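# Close the mailer box and send it to the conveyor end

## Task

At the closing stop sits a loose mailer box (not clamped to the rollers) holding a carton, its front wall toward the arms and its lid, hinged at the back wall, standing open; the lid's two side flaps are already folded in and a front flap runs along its free edge. Shut the box over the carton so that both side flaps end up inside the side walls, the lid lies flat on the walls, and the front flap is tucked inside the front wall far enough for its tabs to catch. The carton has to finish lying flat on the box floor, and no other carton or any other bench item may be left in, on top of, or leaning on the box. After that, deliver the box to the far end of the conveyor so it rests against the end stop. Layout: going toward scene +y the arms stand in the order arm2, arm1, arm4, arm3; boxes travel that way past the filling stop (between arm2 and arm1), then the closing stop (between arm4 and arm3), then to the end; all three stops are red. A sensor on the post opposite the arms looks across the top of a box at the closing stop; its yellow lamp turns off only if a box is there with the lid fully down and nothing else crossing the beam. The green button near arm1, pressed, moves a box from the filling stop to the closing stop, and if held also advances a box waiting between the two stops. The green button near arm3, pressed, sends a box sitting square against the closing stop on to the conveyor's end.

## Robot and tools

Robots. Four Kinova Gen3 arms, arm1 to arm4, each carrying a five-finger right hand and a wrist camera. Foot positions in the scene frame (m): arm1 (0.042, 0.373, 0.997), arm2 (-0.052, -0.290, 1.021), arm3 (-0.068, 1.899, 0.929), arm4 (0.006, 1.248, 0.953), all nearly unrotated (small yaw), each foot looking along its own +x. Reach is roughly 1.06 m from the joint1 axis.

Frame. One scene frame in metres, origin on the floor, +z up; the conveyor runs toward +y. The hand point sits 0.045 m ahead of the palm; its +z runs along the straight fingers, +y leaves the palm face, +x crosses the palm away from the thumb. Fingertips extend about 0.06-0.07 m past the point; a bracket on the little-finger side of the wrist juts out and can strike things.

move. Arguments are optional keys arm1, arm2, arm3, arm4 (one object per arm) plus cameras. Inside an arm's object:
- joints: a dict of absolute targets by name. joint1_rad..joint7_rad in radians (joint1, 3, 5, 7: -6.283 to 6.283; joint2: -2.249 to 2.249; joint4: -2.579 to 2.579; joint6: -2.099 to 2.099). Hand keys hand_little, hand_ring, hand_middle, hand_index, hand_thumb_bend, hand_thumb_turn run -1 (closed; for thumb_turn, in front of the palm) to +1 (open/straight; thumb beside the palm). hand_force_limit (-1 to 1) is the closing force at which a finger stops, about 0 N at -1 up to 10 N (15 N thumb) at +1. hand_speed (-0.96 to 1) sets finger speed; about -0.94 or slower gives a gentle grip.
- target: a list of seven numbers [x, y, z, qw, qx, qy, qz], an absolute hand-point pose in the scene frame, metres and unit quaternion, in the format of the result's hand line. The hand travels a straight line to it from its current hand_target. With target, joints may contain only the hand_ keys.
- speed: top linear speed for target, 0.002 to 0.5 m/s (default 0.25); rotation is capped at double that in rad/s.
- min_time_s: 0.1 to 8 s, a lower bound on how long that arm's joint moves take.
All parts of one call begin together. Example: {"arm4": {"target": [0.5, 1.2, 1.3, 0, 1, 0, 0], "speed": 0.1}}.

cameras (move and wait): list of names from arm1_cam_wrist, arm2_cam_wrist, arm3_cam_wrist, arm4_cam_wrist, cam_behind2, cam_end, cam_over2, cam_side2, cam_station2, cam_stop2, or ["all"]; [] gives none. A move with no arm keys returns the full state plus all images.

wait: seconds 0 to 10; nothing new is commanded. zoom_image: camera plus region [x0, y0, x1, y1] in pixels of that camera's most recent image, top-left origin, up to 504 by 504; only cameras in the latest image set. show_instructions: shows the reference page (a hand diagram). finished_scene: ends the scene for good; optional scene = 1.

Reading results. "move" lists robots given a motion; "as last shown" marks one that got nothing, with status "not commanded". "pictures" gives image order. hand is the printed hand pose (less exact at long reach); hand_target is where the held joint targets put the hand. Statuses: done (hand within 1 cm and 2 degrees, joints within 0.01 rad), off_target (resting short, maybe still pushing), time_out (target dropped, holds in place), not_followed / "joint command not followed" / "pose unreachable" (a built-in collision check withheld the motion). hand_stopped_by gives six words for little, ring, middle, index, thumb_bend, thumb_turn: moving, target, force, stalled or fault. *_load_n are fingertip forces in N (positive pushes open); a grip that slips shows as load near 0. Joint torques and Flange force (N, flange axes) reveal contact; Joint velocities in rad/s, "within noise" means still. MOTOR HOT or OVER-TEMPERATURE FAULT lines warn of overheating; keys marked limit_stop_at_motor_heat need resending.

Behaviour. Joint moves on one arm arrive together and may sweep wide. Target paths are clipped each step to within 70 mm and 16 degrees of the measured hand, can lag, stray, and overspeed near a straight arm, and do not avoid obstacles or other arms. A finger motor only starts when its target changes by 0.002 or more; it locks on arrival or at the force limit. To grip harder, raise hand_force_limit and send a more-closed target; to release, send a more-open one. The scene keeps running while the operator thinks.

Avoid. Arms pressing or hitting each other (including one hand closing on another's fingers); ramming the conveyor, post or stops; pushing hard, since the arm keeps pushing after contact; torque faults from impacts or >5 degrees tracking error (10 s freeze); holding the arm outstretched or straining, which overheats motors; dropping or flinging anything, or knocking items out of the work area. Keep bench cartons away from the box, and note loose objects may get nudged occasionally.

Each tool is called after "Request:" as name(argument=value, ...) on one line, values as JSON.

Reference images:

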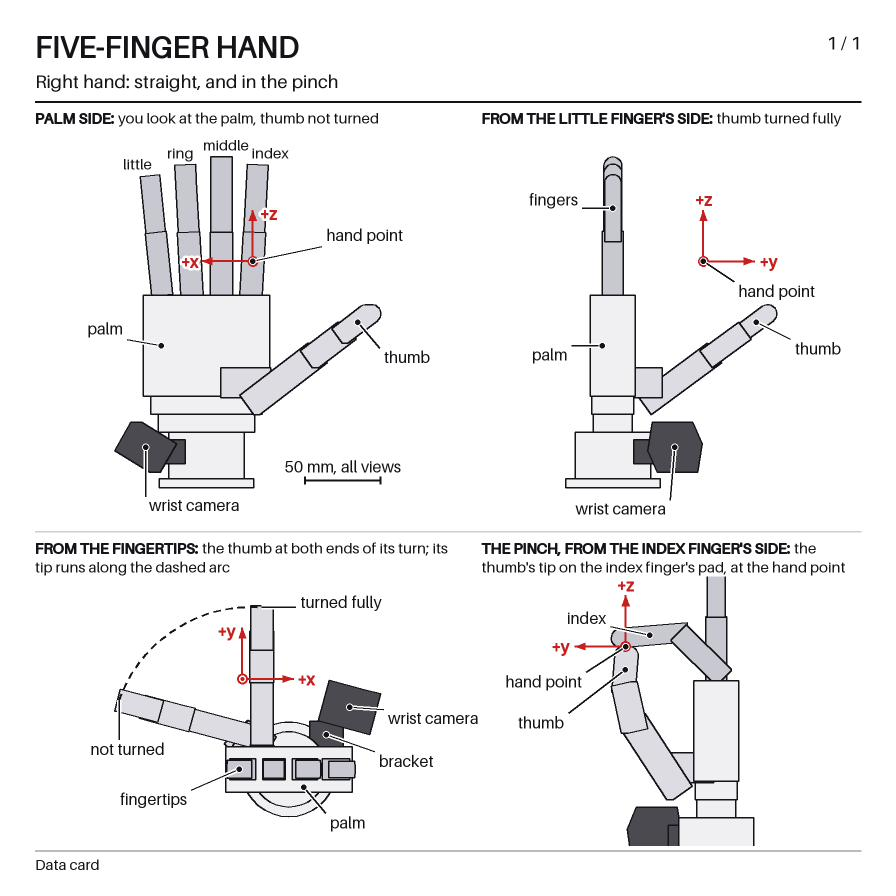

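## Session

Request:
move()

Scene clock: 0.00 s.
Joint torques (N m): no reading
Flange force (N): no reading
Joint velocities: within noise
arm1.joint_positions: joint1_rad=+0.188 joint2_rad=-0.497 joint3_rad=-0.064 joint4_rad=+1.452 joint5_rad=-0.081 joint6_rad=+1.952 joint7_rad=-2.148 hand_little=+1.000 hand_ring=+1.000 hand_middle=+1.000 hand_index=+1.000 hand_thumb_turn=+1.000 hand_thumb_bend=+1.000 hand_force_limit=+0.000 hand_speed=-0.800
arm1.joint_status: not commanded
arm1.hand_stopped_by: target,target,target,target,target,target
arm1.little_load_n: 0.0
arm1.ring_load_n: -0.5
arm1.middle_load_n: 0.0
arm1.index_load_n: 0.0
arm1.thumb_bend_load_n: 0.0
arm1.thumb_turn_load_n: 0.0
arm1.hand: x=+0.2339 y=+0.3901 z=+1.5338 quat_wxyz=(-0.103, -0.305, -0.945, -0.055) (m; scene frame)
arm1.hand_target: x=+0.2339 y=+0.3901 z=+1.5338 quat_wxyz=(-0.103, -0.305, -0.945, -0.055) (m; scene frame)
arm1.hand_status: not commanded
arm2.joint_positions: joint1_rad=+0.239 joint2_rad=-0.396 joint3_rad=-0.058 joint4_rad=+1.564 joint5_rad=-0.065 joint6_rad=+1.956 joint7_rad=-1.827 hand_little=+1.000 hand_ring=+1.000 hand_middle=+1.000 hand_index=+1.000 hand_thumb_turn=+1.000 hand_thumb_bend=+1.000 hand_force_limit=+0.000 hand_speed=-0.800
arm2.joint_status: not commanded
arm2.hand_stopped_by: target,target,target,target,target,target
arm2.little_load_n: 0.0
arm2.ring_load_n: 0.0
arm2.middle_load_n: 0.0
arm2.index_load_n: 0.0
arm2.thumb_bend_load_n: 0.0
arm2.thumb_turn_load_n: 0.0
arm2.hand: x=+0.1278 y=-0.2881 z=+1.4988 quat_wxyz=(-0.012, -0.254, -0.967, -0.017) (m; scene frame)
arm2.hand_target: x=+0.1278 y=-0.2881 z=+1.4988 quat_wxyz=(-0.012, -0.254, -0.967, -0.017) (m; scene frame)
arm2.hand_status: not commanded
arm3.joint_positions: joint1_rad=+0.658 joint2_rad=-0.332 joint3_rad=-0.114 joint4_rad=+1.565 joint5_rad=-0.048 joint6_rad=+1.941 joint7_rad=-1.929 hand_little=+1.000 hand_ring=+1.000 hand_middle=+1.000 hand_index=+1.000 hand_thumb_turn=+1.000 hand_thumb_bend=+1.000 hand_force_limit=+0.000 hand_speed=-0.800
arm3.joint_status: not commanded
arm3.hand_stopped_by: target,target,target,target,target,target
arm3.little_load_n: 0.0
arm3.ring_load_n: 0.0
arm3.middle_load_n: 0.0
arm3.index_load_n: 0.0
arm3.thumb_bend_load_n: 0.0
arm3.thumb_turn_load_n: 0.0
arm3.hand: x=+0.1125 y=+1.8069 z=+1.3917 quat_wxyz=(+0.018, -0.493, -0.870, -0.006) (m; scene frame)
arm3.hand_target: x=+0.1125 y=+1.8069 z=+1.3917 quat_wxyz=(+0.018, -0.493, -0.870, -0.006) (m; scene frame)
arm3.hand_status: not commanded
arm4.joint_positions: joint1_rad=+0.285 joint2_rad=-0.335 joint3_rad=-0.053 joint4_rad=+1.484 joint5_rad=+0.000 joint6_rad=+1.985 joint7_rad=-1.890 hand_little=+1.000 hand_ring=+1.000 hand_middle=+1.000 hand_index=+1.000 hand_thumb_turn=+1.000 hand_thumb_bend=+1.000 hand_force_limit=+0.000 hand_speed=-0.800
arm4.joint_status: not commanded
arm4.hand_stopped_by: target,target,target,target,target,target
arm4.little_load_n: 0.0
arm4.ring_load_n: -0.5
arm4.middle_load_n: 0.0
arm4.index_load_n: -0.5
arm4.thumb_bend_load_n: 0.0
arm4.thumb_turn_load_n: 0.0
arm4.hand: x=+0.2033 y=+1.2533 z=+1.4424 quat_wxyz=(-0.007, -0.207, -0.978, +0.006) (m; scene frame)
arm4.hand_target: x=+0.2033 y=+1.2533 z=+1.4424 quat_wxyz=(-0.007, -0.207, -0.978, +0.006) (m; scene frame)
arm4.hand_status: not commanded
pictures: arm1_cam_wrist, arm2_cam_wrist, arm3_cam_wrist, arm4_cam_wrist, cam_behind2, cam_end, cam_over2, cam_side2, cam_station2, cam_stop2
Images, in order (width x height): arm1_cam_wrist 672x504, arm2_cam_wrist 672x504, arm3_cam_wrist 672x504, arm4_cam_wrist 672x504, cam_behind2 672x504, cam_end 672x504, cam_over2 672x504, cam_side2 672x504, cam_station2 672x504, cam_stop2 672x504.

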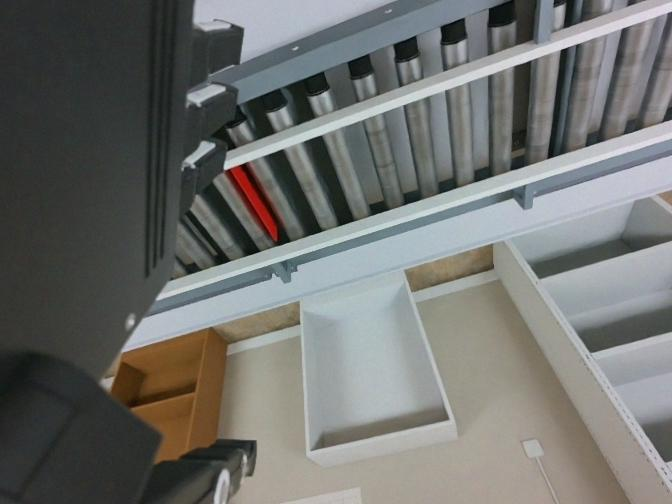

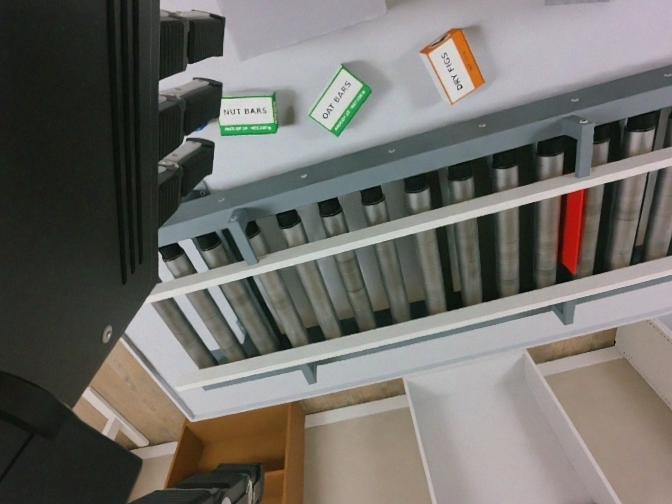

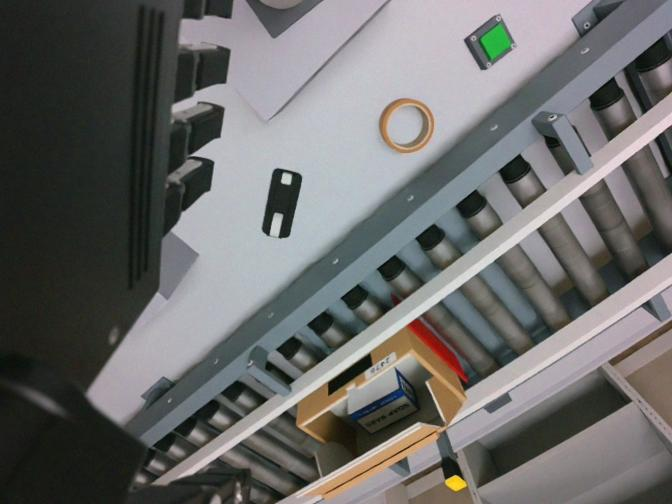

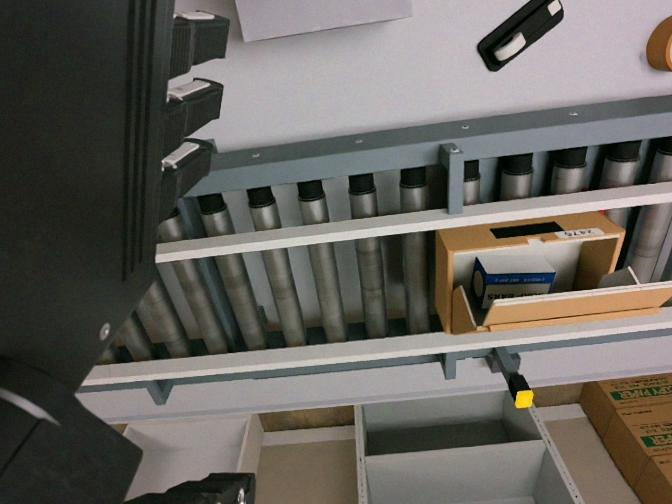

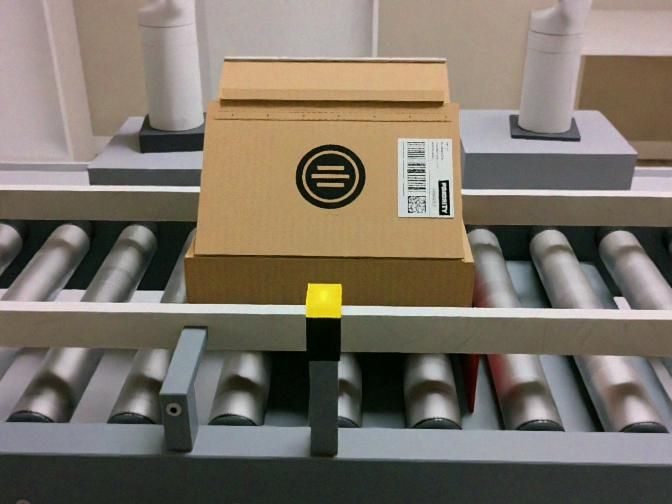

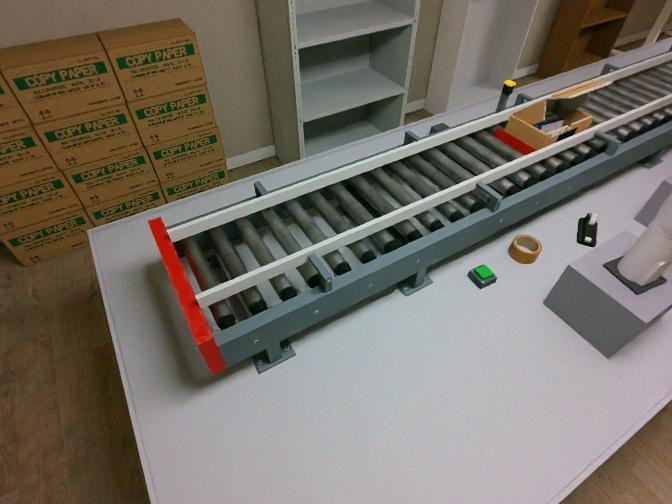

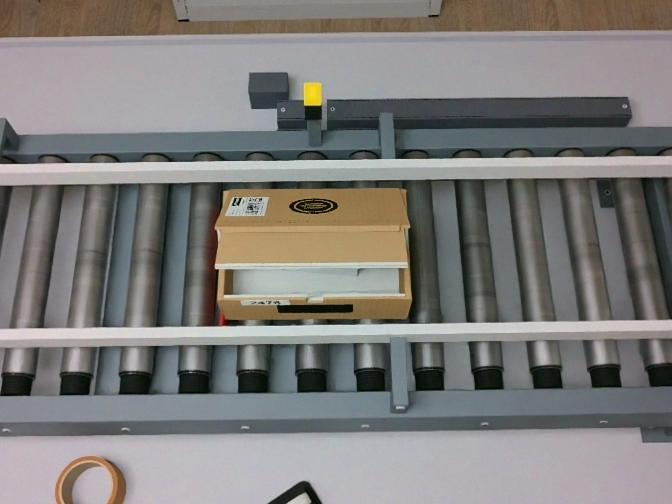

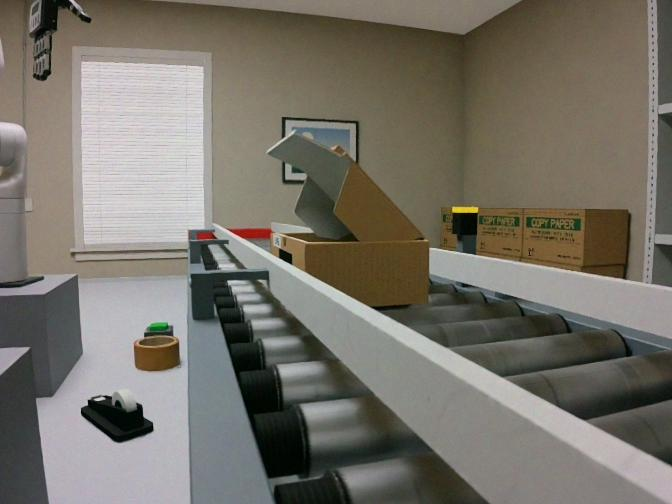

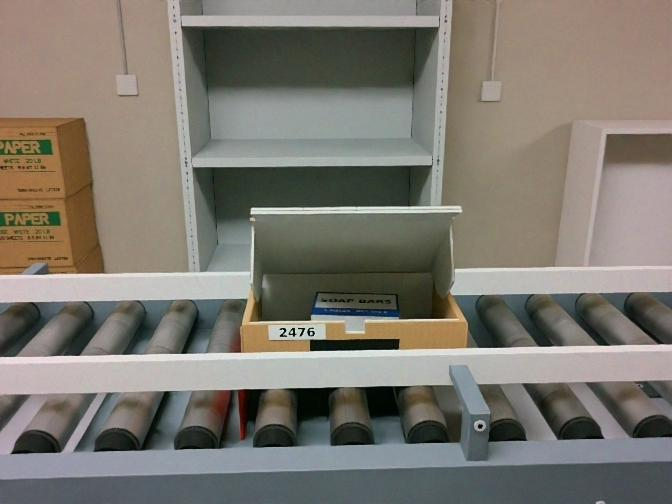

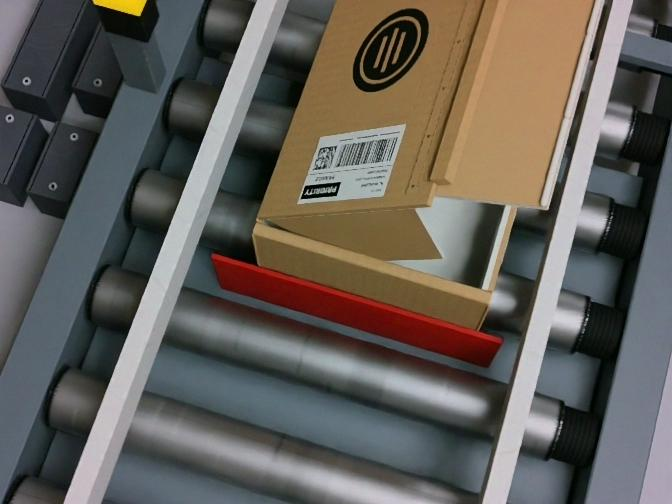

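Request:
zoom_image(camera="cam_side2", region=[220, 110, 460, 330])

Request:
zoom_image(camera="cam_station2", region=[220, 180, 490, 380])

Request:
zoom_image(camera="cam_over2", region=[190, 150, 440, 350])

Request:
zoom_image(camera="cam_stop2", region=[240, 0, 660, 380])

Request:
zoom_image(camera="arm3_cam_wrist", region=[270, 260, 510, 504])

Request:
zoom_image(camera="arm4_cam_wrist", region=[420, 190, 672, 420])

Scaled by 2.100 from the camera's image (finer frame: 960x720).

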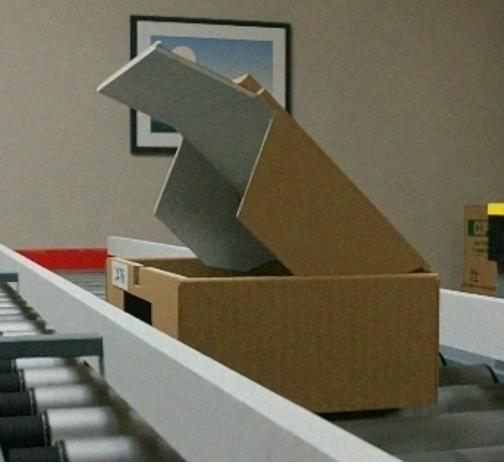

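Scaled by 1.867 from the camera's image (finer frame: 960x720).

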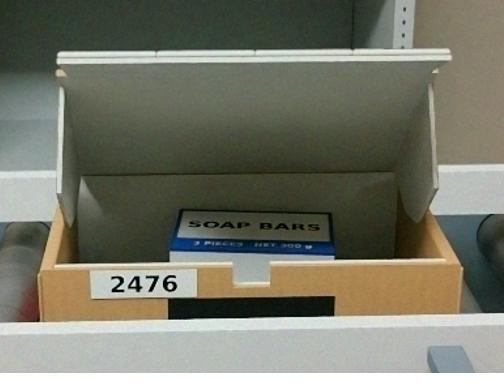

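Scaled by 2.016 from the camera's image (finer frame: 960x720).

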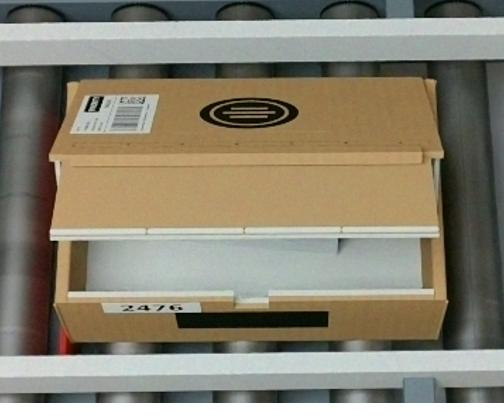

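Scaled by 1.200 from the camera's image (finer frame: 960x720).

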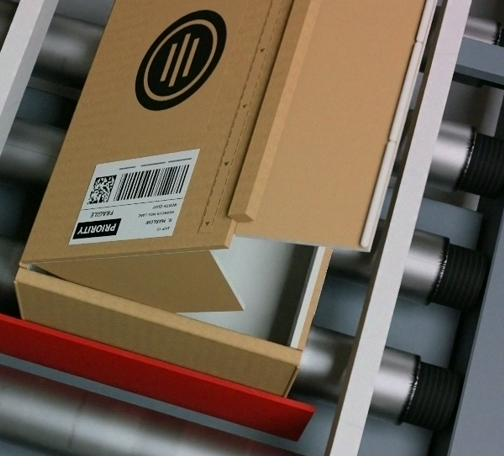

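Scaled by 2.066 from the camera's image (finer frame: 960x720).

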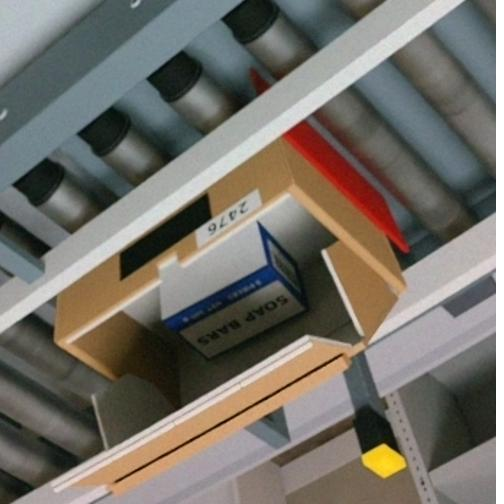

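Scaled by 2.000 from the camera's image (finer frame: 960x720).

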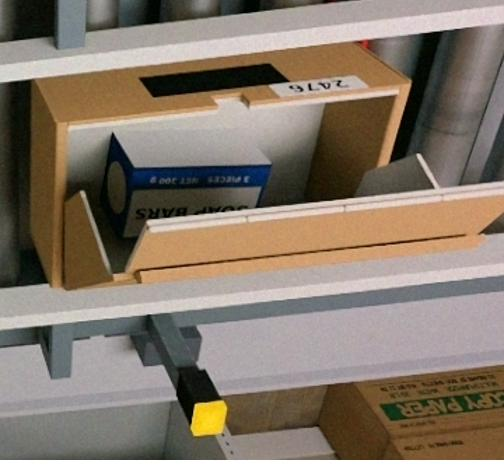

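Request:
move(arm4={"target": [0.33, 1.42, 1.40, 0, 0.7071, 0.7071, 0], "speed": 0.3}, cameras=["arm4_cam_wrist", "cam_station2", "cam_side2", "cam_over2"])

Scene clock: 127.97 s.
Joint torques (N m): arm1=[0.77 1.79 1.69 -6.95 -0.18 -0.8 -0.1] | arm2=[-0.82 -1.18 -0.52 -6.92 -0.23 -0.11 0.26] | arm3=[0.08 -3.22 -0.2 -6.91 -0.35 -0.04 -0.02] | arm4=[-0.7 -8.16 -0.71 -7.45 -0.2 0.18 -0.05]
Flange force (N): arm1=[2.1 4.2 -1.5] | arm2=[-3.2 -0.4 -3.4] | arm3=[-4.9 -0.1 -4.8] | arm4=[-0.3 2.2 -0.8]
move: arm4 done
Joint velocities: within noise
arm1, arm2, arm3: as last shown
arm1.ring_load_n: 0.0
arm3.index_load_n: 0.5
arm4.joint_positions: joint1_rad=+0.236 joint2_rad=+0.136 joint3_rad=-0.976 joint4_rad=+1.279 joint5_rad=+0.113 joint6_rad=+1.791 joint7_rad=-3.992 hand_little=+1.000 hand_ring=+1.000 hand_middle=+1.000 hand_index=+1.000 hand_thumb_turn=+1.000 hand_thumb_bend=+1.000 hand_force_limit=+0.000 hand_speed=-0.800
arm4.joint_status: not commanded
arm4.hand_stopped_by: target,target,target,target,target,target
arm4.little_load_n: 0.5
arm4.ring_load_n: 0.0
arm4.middle_load_n: 0.0
arm4.index_load_n: 0.0
arm4.thumb_bend_load_n: 0.0
arm4.thumb_turn_load_n: 0.0
arm4.hand: x=+0.3300 y=+1.4200 z=+1.4000 quat_wxyz=(+0.000, -0.707, -0.707, +0.000)
arm4.hand_target: x=+0.3300 y=+1.4200 z=+1.4000 quat_wxyz=(+0.000, -0.707, -0.707, +0.000)
arm4.hand_status: done (0.000 m and 0.0 deg from the pose sent, 0.214 m and 66.1 deg at the start)
pictures: arm4_cam_wrist, cam_over2, cam_side2, cam_station2
Images, in order (width x height): arm4_cam_wrist 672x504, cam_over2 672x504, cam_side2 672x504, cam_station2 672x504.

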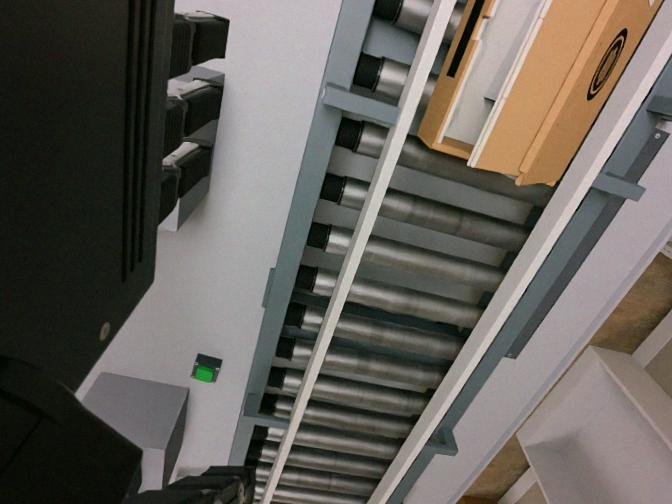

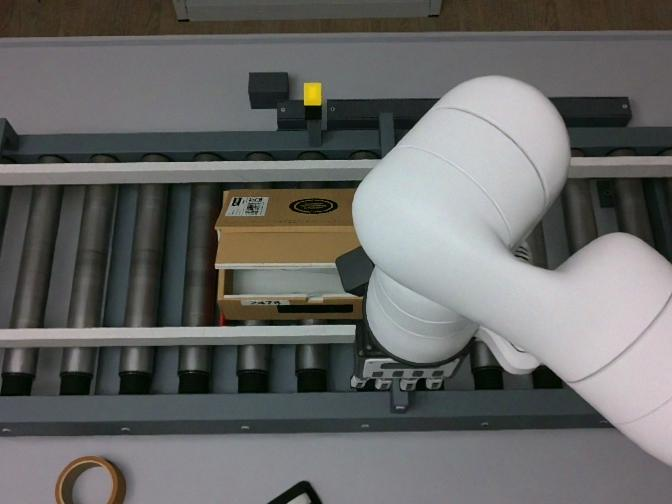

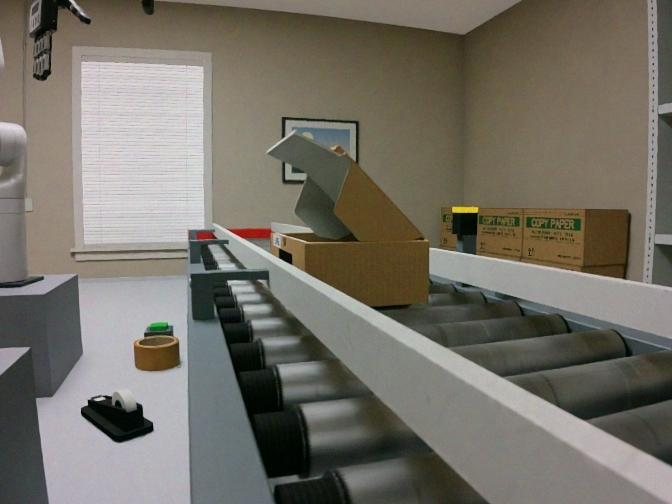

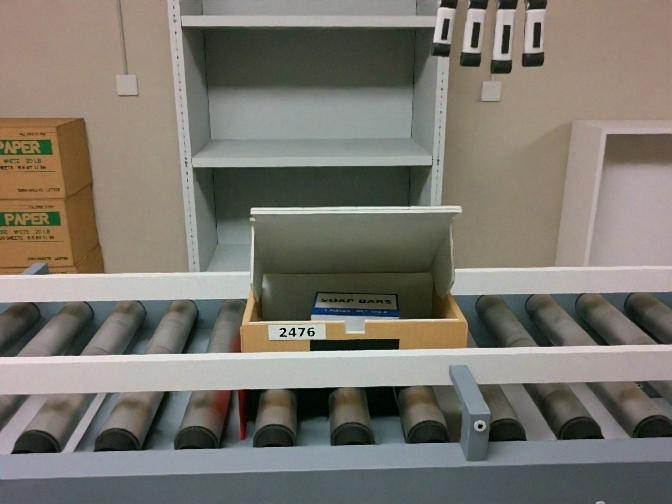

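Request:
move(arm4={"target": [0.515, 1.48, 1.33, 0, 0.7071, 0.7071, 0], "speed": 0.25}, cameras=["arm4_cam_wrist", "cam_station2", "cam_side2", "cam_over2", "cam_stop2", "arm3_cam_wrist"])

Scene clock: 226.47 s.
Joint torques (N m): arm1=[0.76 1.81 1.71 -6.96 -0.2 -0.78 -0.08] | arm2=[-0.85 -1.18 -0.52 -6.9 -0.22 -0.1 0.27] | arm3=[0.08 -3.17 -0.19 -6.9 -0.36 -0.02 -0.03] | arm4=[-0.72 -18.2 -2.46 -6.65 -0.17 0.17 -0.09]
Flange force (N): arm1=[2.2 4.3 -1.4] | arm2=[-3.2 -0.3 -3.5] | arm3=[-4.8 -0.1 -4.8] | arm4=[-0.7 1.8 0.2]
move: arm4 done
Joint velocities: within noise
arm1, arm2, arm3: as last shown
arm3.middle_load_n: -0.5
arm3.index_load_n: 0.0
arm4.joint_positions: joint1_rad=-0.074 joint2_rad=+0.627 joint3_rad=-0.879 joint4_rad=+0.863 joint5_rad=+0.482 joint6_rad=+1.822 joint7_rad=-4.001 hand_little=+1.000 hand_ring=+1.000 hand_middle=+1.000 hand_index=+1.000 hand_thumb_turn=+1.000 hand_thumb_bend=+1.000 hand_force_limit=+0.000 hand_speed=-0.800
arm4.joint_status: not commanded
arm4.hand_stopped_by: target,target,target,target,target,target
arm4.little_load_n: 0.0
arm4.ring_load_n: 0.0
arm4.middle_load_n: 0.0
arm4.index_load_n: 0.0
arm4.thumb_bend_load_n: 0.0
arm4.thumb_turn_load_n: 0.0
arm4.hand: x=+0.5150 y=+1.4800 z=+1.3300 quat_wxyz=(+0.000, -0.707, -0.707, +0.000)
arm4.hand_target: x=+0.5150 y=+1.4800 z=+1.3300 quat_wxyz=(+0.000, -0.707, -0.707, +0.000)
arm4.hand_status: done (0.000 m and 0.0 deg from the pose sent, 0.207 m and 0.0 deg at the start)
pictures: arm3_cam_wrist, arm4_cam_wrist, cam_over2, cam_side2, cam_station2, cam_stop2
Images, in order (width x height): arm3_cam_wrist 672x504, arm4_cam_wrist 672x504, cam_over2 672x504, cam_side2 672x504, cam_station2 672x504, cam_stop2 672x504.

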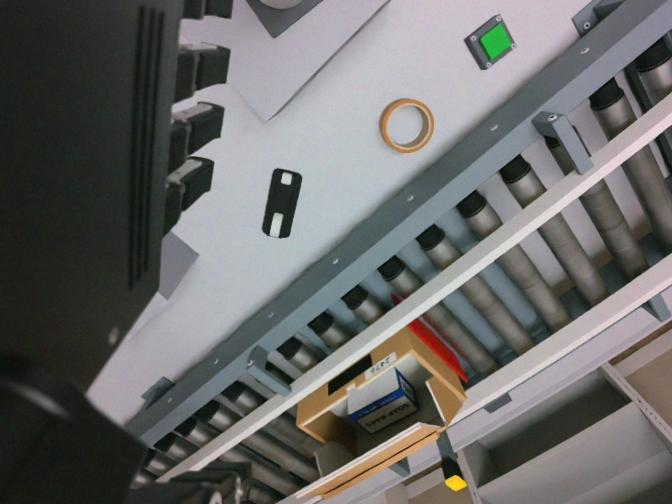

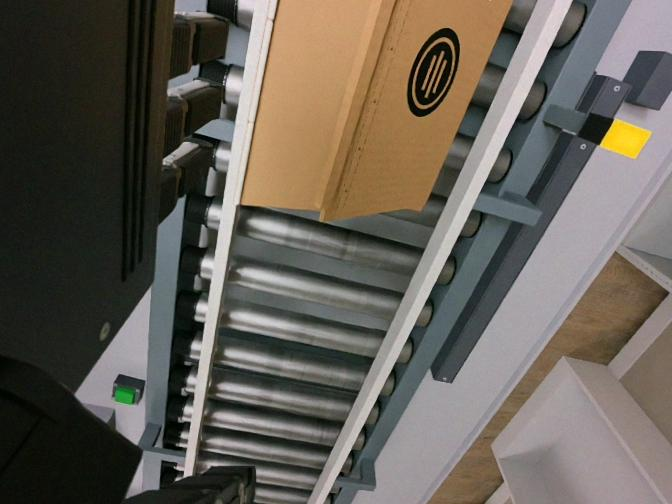

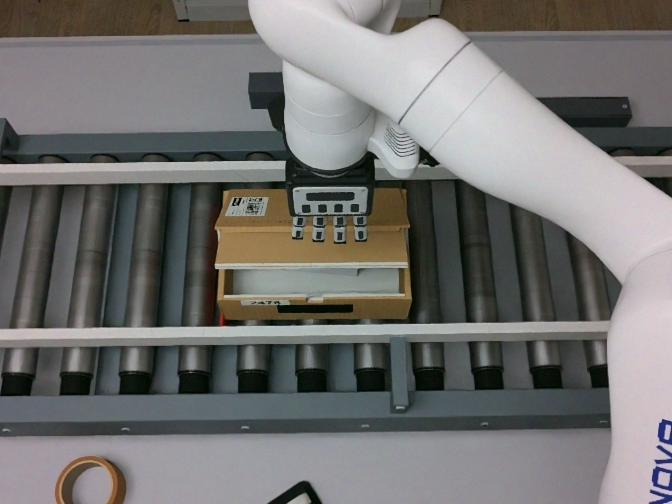

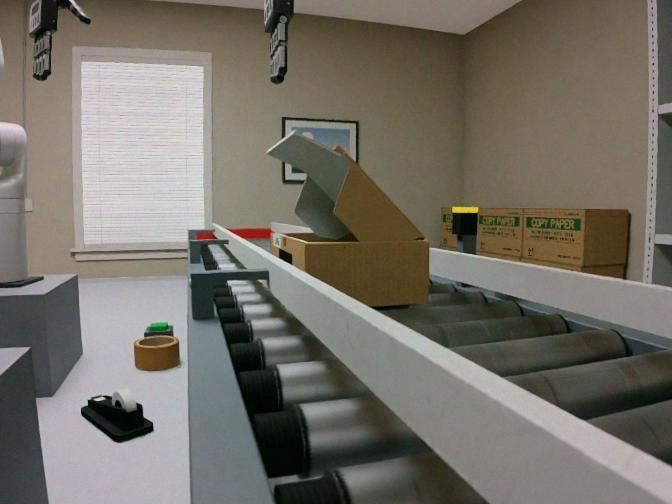

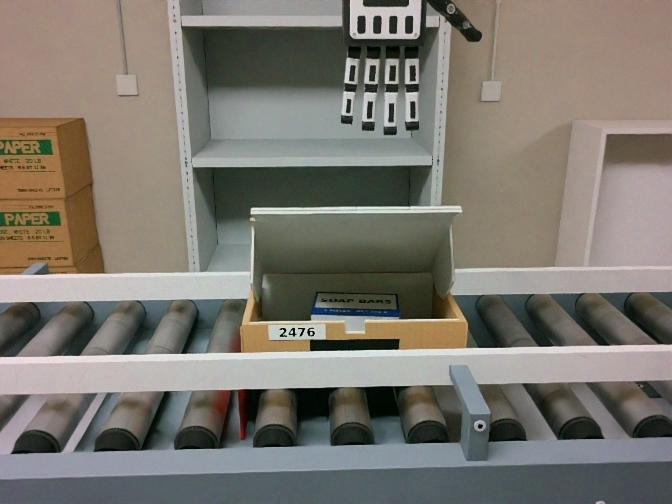

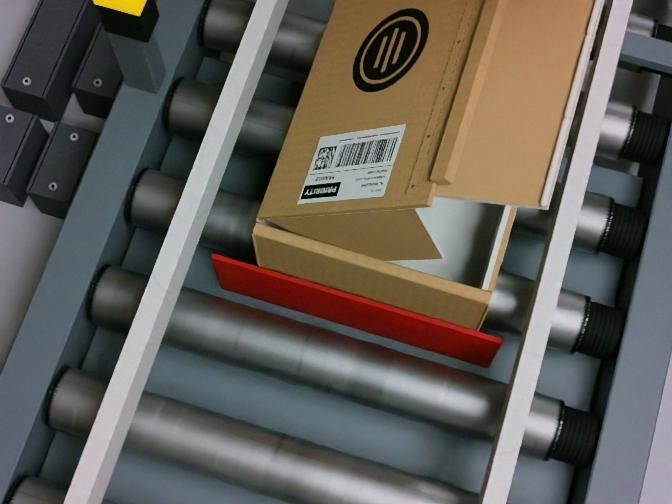

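Request:
move(arm4={"target": [0.528, 1.48, 1.265, 0, 0.7071, 0.7071, 0], "speed": 0.15}, cameras=["cam_side2"])

Request:
move(arm4={"target": [0.528, 1.48, 1.245, 0, 0.7071, 0.7071, 0], "speed": 0.08}, cameras=["arm4_cam_wrist", "cam_side2", "cam_station2"])

Scene clock: 237.87 s.
Joint torques (N m): arm1=[0.76 1.77 1.63 -6.92 -0.18 -0.78 -0.08] | arm2=[-0.87 -1.18 -0.56 -6.93 -0.22 -0.14 0.27] | arm3=[0.02 -3.18 -0.22 -6.94 -0.34 -0.02 -0.02] | arm4=[-0.73 -18.51 -2.94 -6.84 -0.16 0.24 -0.08]
Flange force (N): arm1=[2.0 4.2 -1.5] | arm2=[-3.1 -0.4 -3.5] | arm3=[-4.8 -0.2 -4.6] | arm4=[-0.9 1.4 0.6]
move: arm4 done
Joint velocities: within noise
arm1, arm2, arm3: as last shown
arm2.little_load_n: 0.5
arm2.thumb_turn_load_n: 0.5
arm3.middle_load_n: 0.0
arm4.joint_positions: joint1_rad=-0.020 joint2_rad=+0.663 joint3_rad=-0.878 joint4_rad=+1.036 joint5_rad=+0.491 joint6_rad=+1.641 joint7_rad=-4.026 hand_little=+1.000 hand_ring=+1.000 hand_middle=+1.000 hand_index=+1.000 hand_thumb_turn=+1.000 hand_thumb_bend=+1.000 hand_force_limit=+0.000 hand_speed=-0.800
arm4.joint_status: not commanded
arm4.hand_stopped_by: target,target,target,target,target,target
arm4.little_load_n: 0.0
arm4.ring_load_n: 0.0
arm4.middle_load_n: 0.0
arm4.index_load_n: 0.0
arm4.thumb_bend_load_n: 0.0
arm4.thumb_turn_load_n: 0.0
arm4.hand: x=+0.5280 y=+1.4800 z=+1.2650 quat_wxyz=(+0.000, -0.707, -0.707, +0.000)
arm4.hand_target: x=+0.5280 y=+1.4800 z=+1.2650 quat_wxyz=(+0.000, -0.707, -0.707, +0.000)
arm4.hand_status: done (0.000 m and 0.0 deg from the pose sent, 0.066 m and 0.0 deg at the start)
Images, in order (width x height): cam_side2 672x504.

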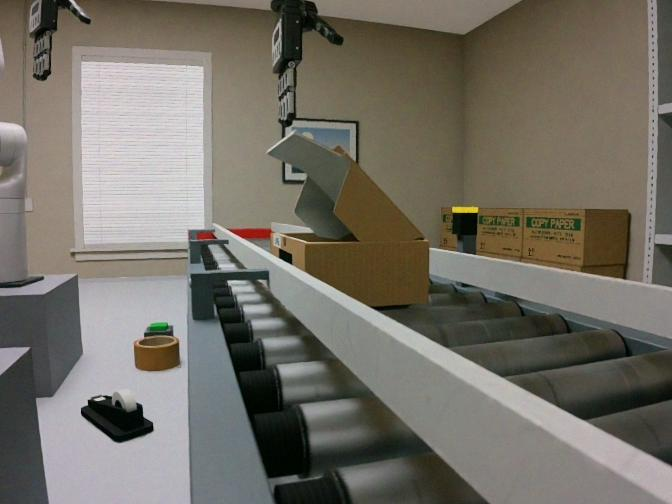

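Scene clock: 238.83 s.
Joint torques (N m): arm1=[0.74 1.8 1.69 -6.97 -0.17 -0.84 -0.07] | arm2=[-0.82 -1.14 -0.57 -6.91 -0.27 -0.11 0.25] | arm3=[0.04 -3.21 -0.21 -6.94 -0.36 -0.04 -0.04] | arm4=[-0.72 -18.5 -3.08 -6.83 -0.14 0.14 -0.13]
Flange force (N): arm1=[2.3 4.3 -1.5] | arm2=[-3.2 -0.6 -3.4] | arm3=[-4.9 -0.2 -4.7] | arm4=[-0.8 1.7 0.3]
move: arm4 done
Joint velocities: arm1=[within noise] | arm2=[within noise] | arm3=[0 0 0 0 0 -0.001 0.005] | arm4=[within noise]
arm1, arm2, arm3: as last shown
arm2.little_load_n: 0.0
arm2.thumb_turn_load_n: 0.0
arm4.joint_positions: joint1_rad=-0.007 joint2_rad=+0.670 joint3_rad=-0.878 joint4_rad=+1.094 joint5_rad=+0.496 joint6_rad=+1.584 joint7_rad=-4.039 hand_little=+1.000 hand_ring=+1.000 hand_middle=+1.000 hand_index=+1.000 hand_thumb_turn=+1.000 hand_thumb_bend=+1.000 hand_force_limit=+0.000 hand_speed=-0.800
arm4.joint_status: not commanded
arm4.hand_stopped_by: target,target,target,target,target,target
arm4.little_load_n: 0.0
arm4.ring_load_n: 0.0
arm4.middle_load_n: 0.0
arm4.index_load_n: 0.0
arm4.thumb_bend_load_n: 0.0
arm4.thumb_turn_load_n: 0.0
arm4.hand: x=+0.5280 y=+1.4800 z=+1.2450 quat_wxyz=(+0.000, -0.707, -0.707, +0.000)
arm4.hand_target: x=+0.5280 y=+1.4800 z=+1.2450 quat_wxyz=(+0.000, -0.707, -0.707, +0.000)
arm4.hand_status: done (0.000 m and 0.0 deg from the pose sent, 0.020 m and 0.0 deg at the start)
Images, in order (width x height): arm4_cam_wrist 672x504, cam_side2 672x504, cam_station2 672x504.

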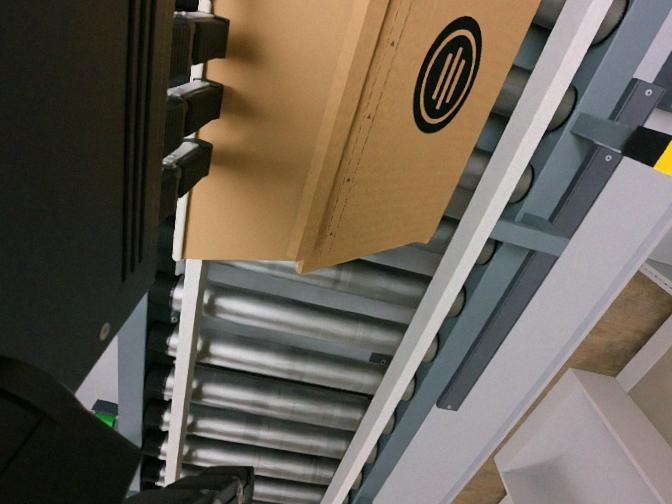

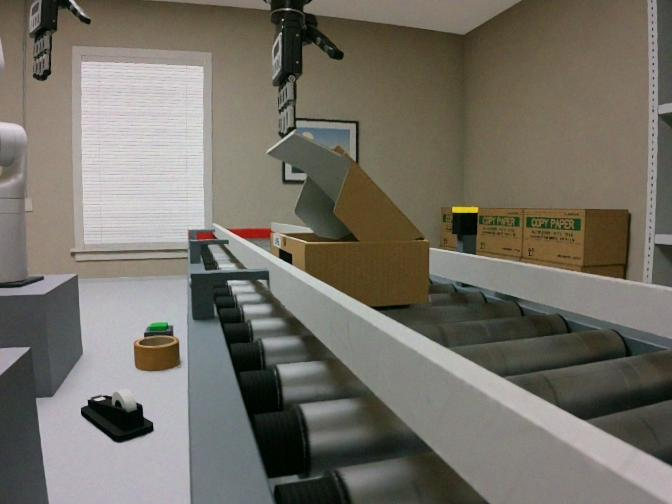

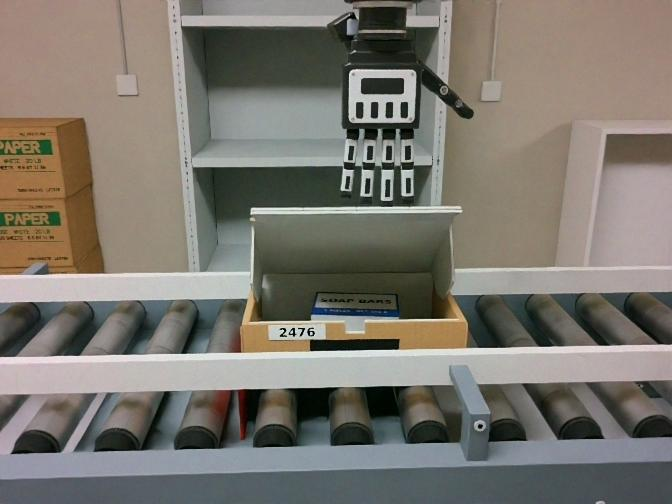

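Request:
zoom_image(camera="cam_side2", region=[220, 70, 460, 310])

Request:
move(arm4={"target": [0.528, 1.48, 1.225, 0, 0.7071, 0.7071, 0], "speed": 0.05}, cameras=["arm4_cam_wrist", "cam_side2", "cam_station2"])

Request:
zoom_image(camera="cam_side2", region=[220, 70, 460, 310])

Scaled by 2.100 from the camera's image (finer frame: 960x720).

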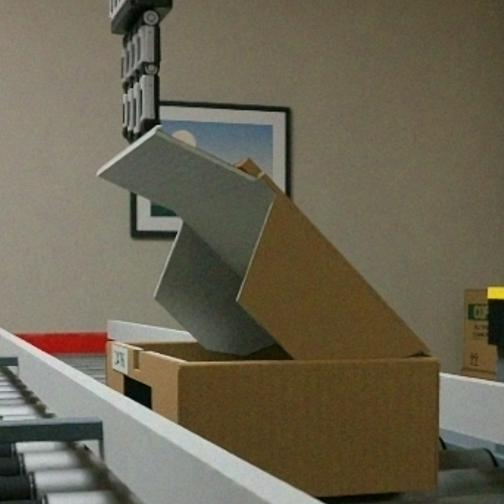

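Scene clock: 246.60 s.
Joint torques (N m): arm1=[0.75 1.8 1.68 -6.98 -0.23 -0.8 -0.04] | arm2=[-0.85 -1.18 -0.51 -6.9 -0.22 -0.12 0.27] | arm3=[0.06 -3.2 -0.2 -6.92 -0.33 -0.01 -0.05] | arm4=[-0.69 -18.42 -3.12 -6.86 -0.09 0.18 -0.11]
Flange force (N): arm1=[2.2 4.3 -1.4] | arm2=[-3.2 -0.3 -3.5] | arm3=[-4.9 -0.2 -4.7] | arm4=[-1.1 1.1 0.5]
move: arm4 done
Joint velocities: within noise
arm1, arm2, arm3: as last shown
arm3.index_load_n: 0.5
arm4.joint_positions: joint1_rad=+0.004 joint2_rad=+0.681 joint3_rad=-0.876 joint4_rad=+1.147 joint5_rad=+0.502 joint6_rad=+1.529 joint7_rad=-4.053 hand_little=+1.000 hand_ring=+1.000 hand_middle=+1.000 hand_index=+1.000 hand_thumb_turn=+1.000 hand_thumb_bend=+1.000 hand_force_limit=+0.000 hand_speed=-0.800
arm4.joint_status: not commanded
arm4.hand_stopped_by: target,target,target,target,target,target
arm4.little_load_n: 0.0
arm4.ring_load_n: 0.0
arm4.middle_load_n: 0.0
arm4.index_load_n: 0.0
arm4.thumb_bend_load_n: 0.0
arm4.thumb_turn_load_n: 0.0
arm4.hand: x=+0.5280 y=+1.4800 z=+1.2250 quat_wxyz=(+0.000, -0.707, -0.707, +0.000)
arm4.hand_target: x=+0.5280 y=+1.4800 z=+1.2250 quat_wxyz=(+0.000, -0.707, -0.707, +0.000)
arm4.hand_status: done (0.000 m and 0.0 deg from the pose sent, 0.020 m and 0.0 deg at the start)
Images, in order (width x height): arm4_cam_wrist 672x504, cam_side2 672x504, cam_station2 672x504.

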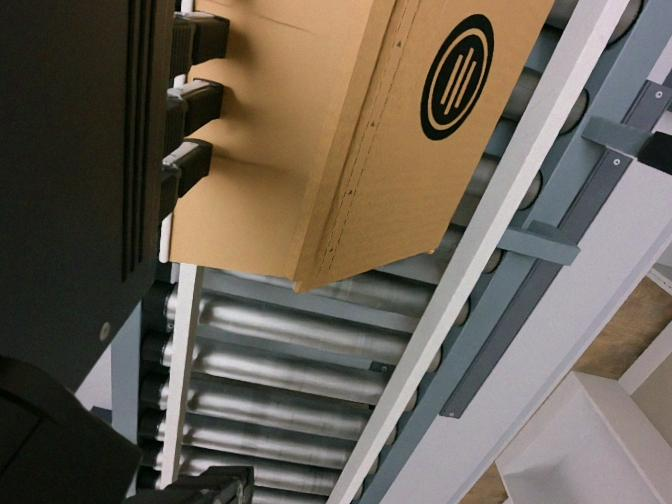

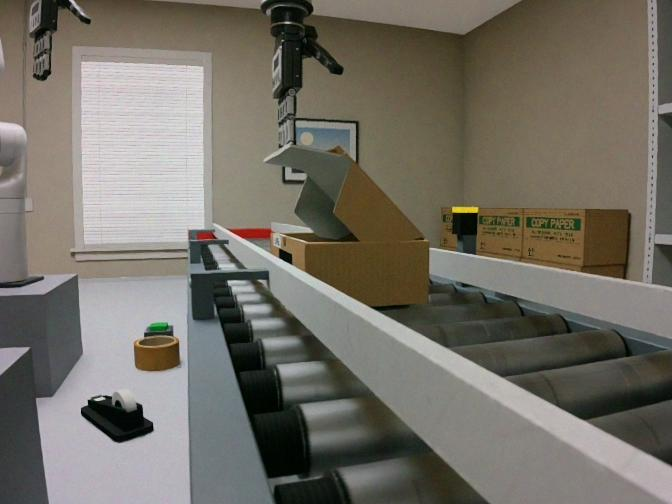

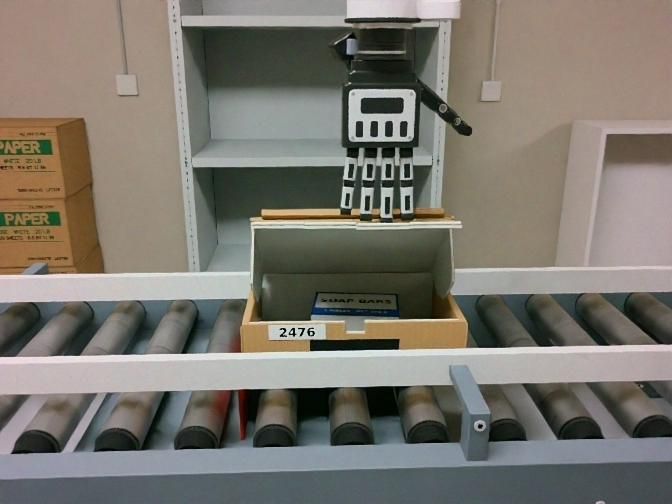

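Scaled by 2.100 from the camera's image (finer frame: 960x720).

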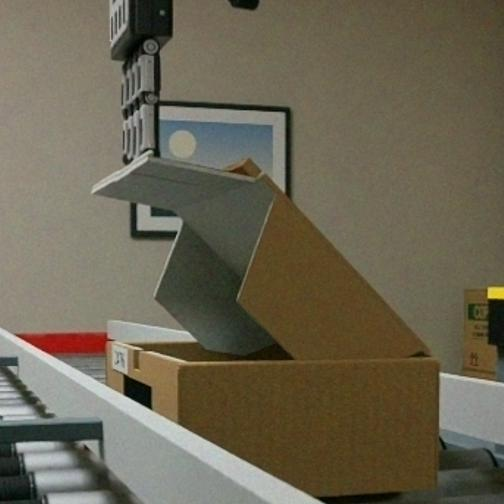

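Request:
move(arm4={"target": [0.527, 1.48, 1.194, 0, 0.7071, 0.7071, 0], "speed": 0.05})

Request:
move(arm4={"target": [0.534, 1.48, 1.176, 0, 0.7071, 0.7071, 0], "speed": 0.05}, cameras=["arm4_cam_wrist", "cam_side2", "cam_station2"])

Request:
zoom_image(camera="cam_side2", region=[220, 70, 460, 310])

Scene clock: 285.20 s.
Joint torques (N m): arm1=[0.82 1.83 1.67 -6.93 -0.2 -0.79 -0.11] | arm2=[-0.82 -1.18 -0.53 -6.94 -0.24 -0.09 0.27] | arm3=[0.09 -3.19 -0.19 -6.92 -0.33 -0.04 -0.03] | arm4=[-0.85 -18.13 -3.38 -6.42 -0.28 0.2 -0.11]
Flange force (N): arm1=[2.1 4.0 -1.5] | arm2=[-3.2 -0.4 -3.3] | arm3=[-4.8 -0.1 -4.8] | arm4=[-1.0 1.9 -0.3]
move: arm4 done
Joint velocities: within noise
arm1, arm2, arm3: as last shown
arm3.index_load_n: 0.0
arm3.thumb_turn_load_n: 0.5
arm4.joint_positions: joint1_rad=+0.016 joint2_rad=+0.699 joint3_rad=-0.871 joint4_rad=+1.225 joint5_rad=+0.516 joint6_rad=+1.446 joint7_rad=-4.075 hand_little=+1.000 hand_ring=+1.000 hand_middle=+1.000 hand_index=+1.000 hand_thumb_turn=+1.000 hand_thumb_bend=+1.000 hand_force_limit=+0.000 hand_speed=-0.800
arm4.joint_status: not commanded
arm4.hand_stopped_by: target,target,target,target,target,target
arm4.little_load_n: 0.0
arm4.ring_load_n: 0.0
arm4.middle_load_n: -0.5
arm4.index_load_n: 0.0
arm4.thumb_bend_load_n: 0.0
arm4.thumb_turn_load_n: 0.0
arm4.hand: x=+0.5270 y=+1.4800 z=+1.1940 quat_wxyz=(+0.000, -0.707, -0.707, +0.000)
arm4.hand_target: x=+0.5270 y=+1.4800 z=+1.1940 quat_wxyz=(+0.000, -0.707, -0.707, +0.000)
arm4.hand_status: done (0.000 m and 0.0 deg from the pose sent, 0.031 m and 0.0 deg at the start)
pictures: none

Scene clock: 286.17 s.
Joint torques (N m): arm1=[0.71 1.82 1.64 -6.97 -0.2 -0.76 -0.1] | arm2=[-0.83 -1.15 -0.54 -6.97 -0.24 -0.1 0.22] | arm3=[0.06 -3.17 -0.21 -6.93 -0.34 -0.05 -0.06] | arm4=[-0.77 -18.47 -3.42 -6.29 -0.18 0.17 -0.11]
Flange force (N): arm1=[2.1 4.1 -1.3] | arm2=[-3.1 -0.6 -3.2] | arm3=[-4.8 -0.3 -4.7] | arm4=[-0.8 2.0 -0.5]
move: arm4 done
Joint velocities: within noise
arm1, arm2, arm3: as last shown
arm3.thumb_turn_load_n: 0.0
arm4.joint_positions: joint1_rad=+0.016 joint2_rad=+0.726 joint3_rad=-0.862 joint4_rad=+1.238 joint5_rad=+0.533 joint6_rad=+1.412 joint7_rad=-4.077 hand_little=+1.000 hand_ring=+1.000 hand_middle=+1.000 hand_index=+1.000 hand_thumb_turn=+1.000 hand_thumb_bend=+1.000 hand_force_limit=+0.000 hand_speed=-0.800
arm4.joint_status: not commanded
arm4.hand_stopped_by: target,target,target,target,target,target
arm4.little_load_n: 0.0
arm4.ring_load_n: 0.0
arm4.middle_load_n: -0.5
arm4.index_load_n: 0.0
arm4.thumb_bend_load_n: -0.5
arm4.thumb_turn_load_n: 0.0
arm4.hand: x=+0.5340 y=+1.4800 z=+1.1760 quat_wxyz=(+0.000, -0.707, -0.707, +0.000)
arm4.hand_target: x=+0.5340 y=+1.4800 z=+1.1760 quat_wxyz=(+0.000, -0.707, -0.707, +0.000)
arm4.hand_status: done (0.000 m and 0.0 deg from the pose sent, 0.019 m and 0.0 deg at the start)
Images, in order (width x height): arm4_cam_wrist 672x504, cam_side2 672x504, cam_station2 672x504.

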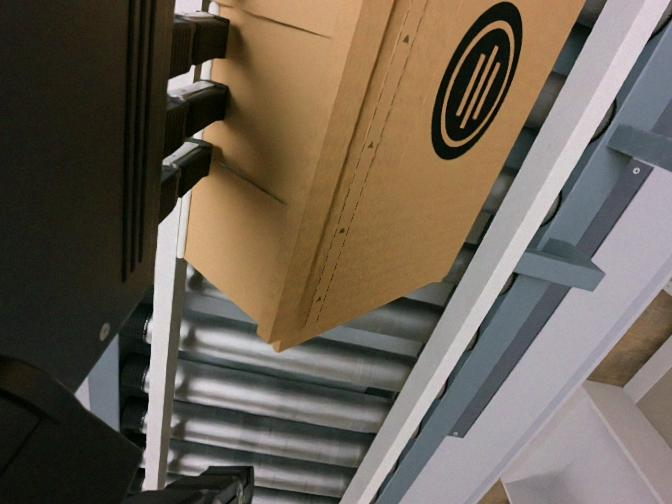

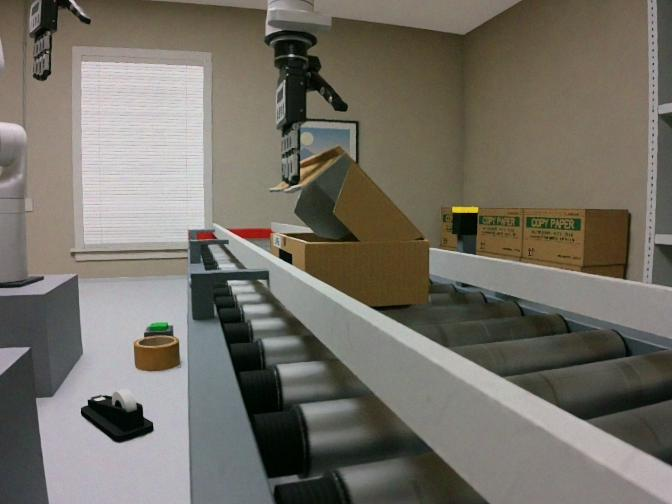

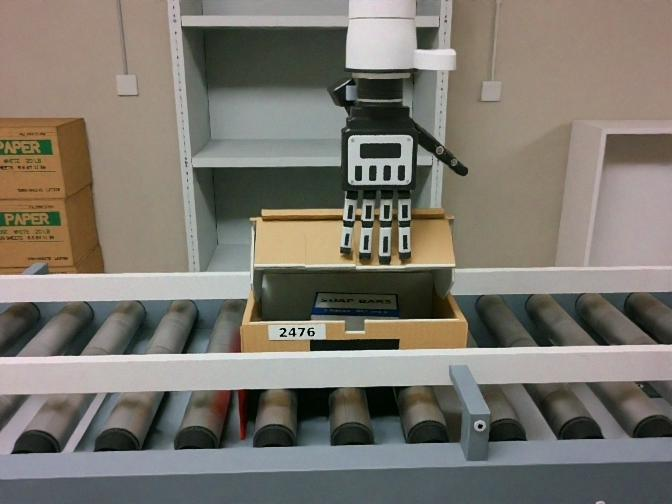

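Scaled by 2.100 from the camera's image (finer frame: 960x720).

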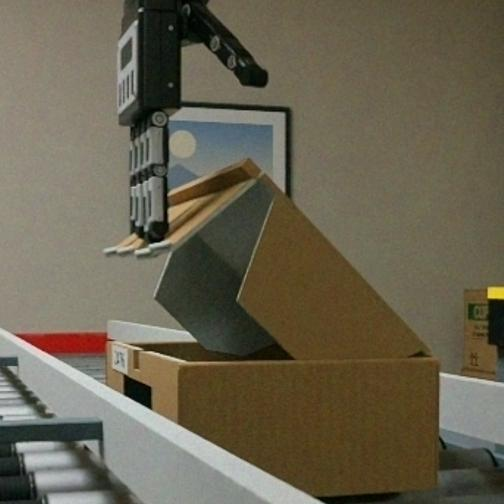

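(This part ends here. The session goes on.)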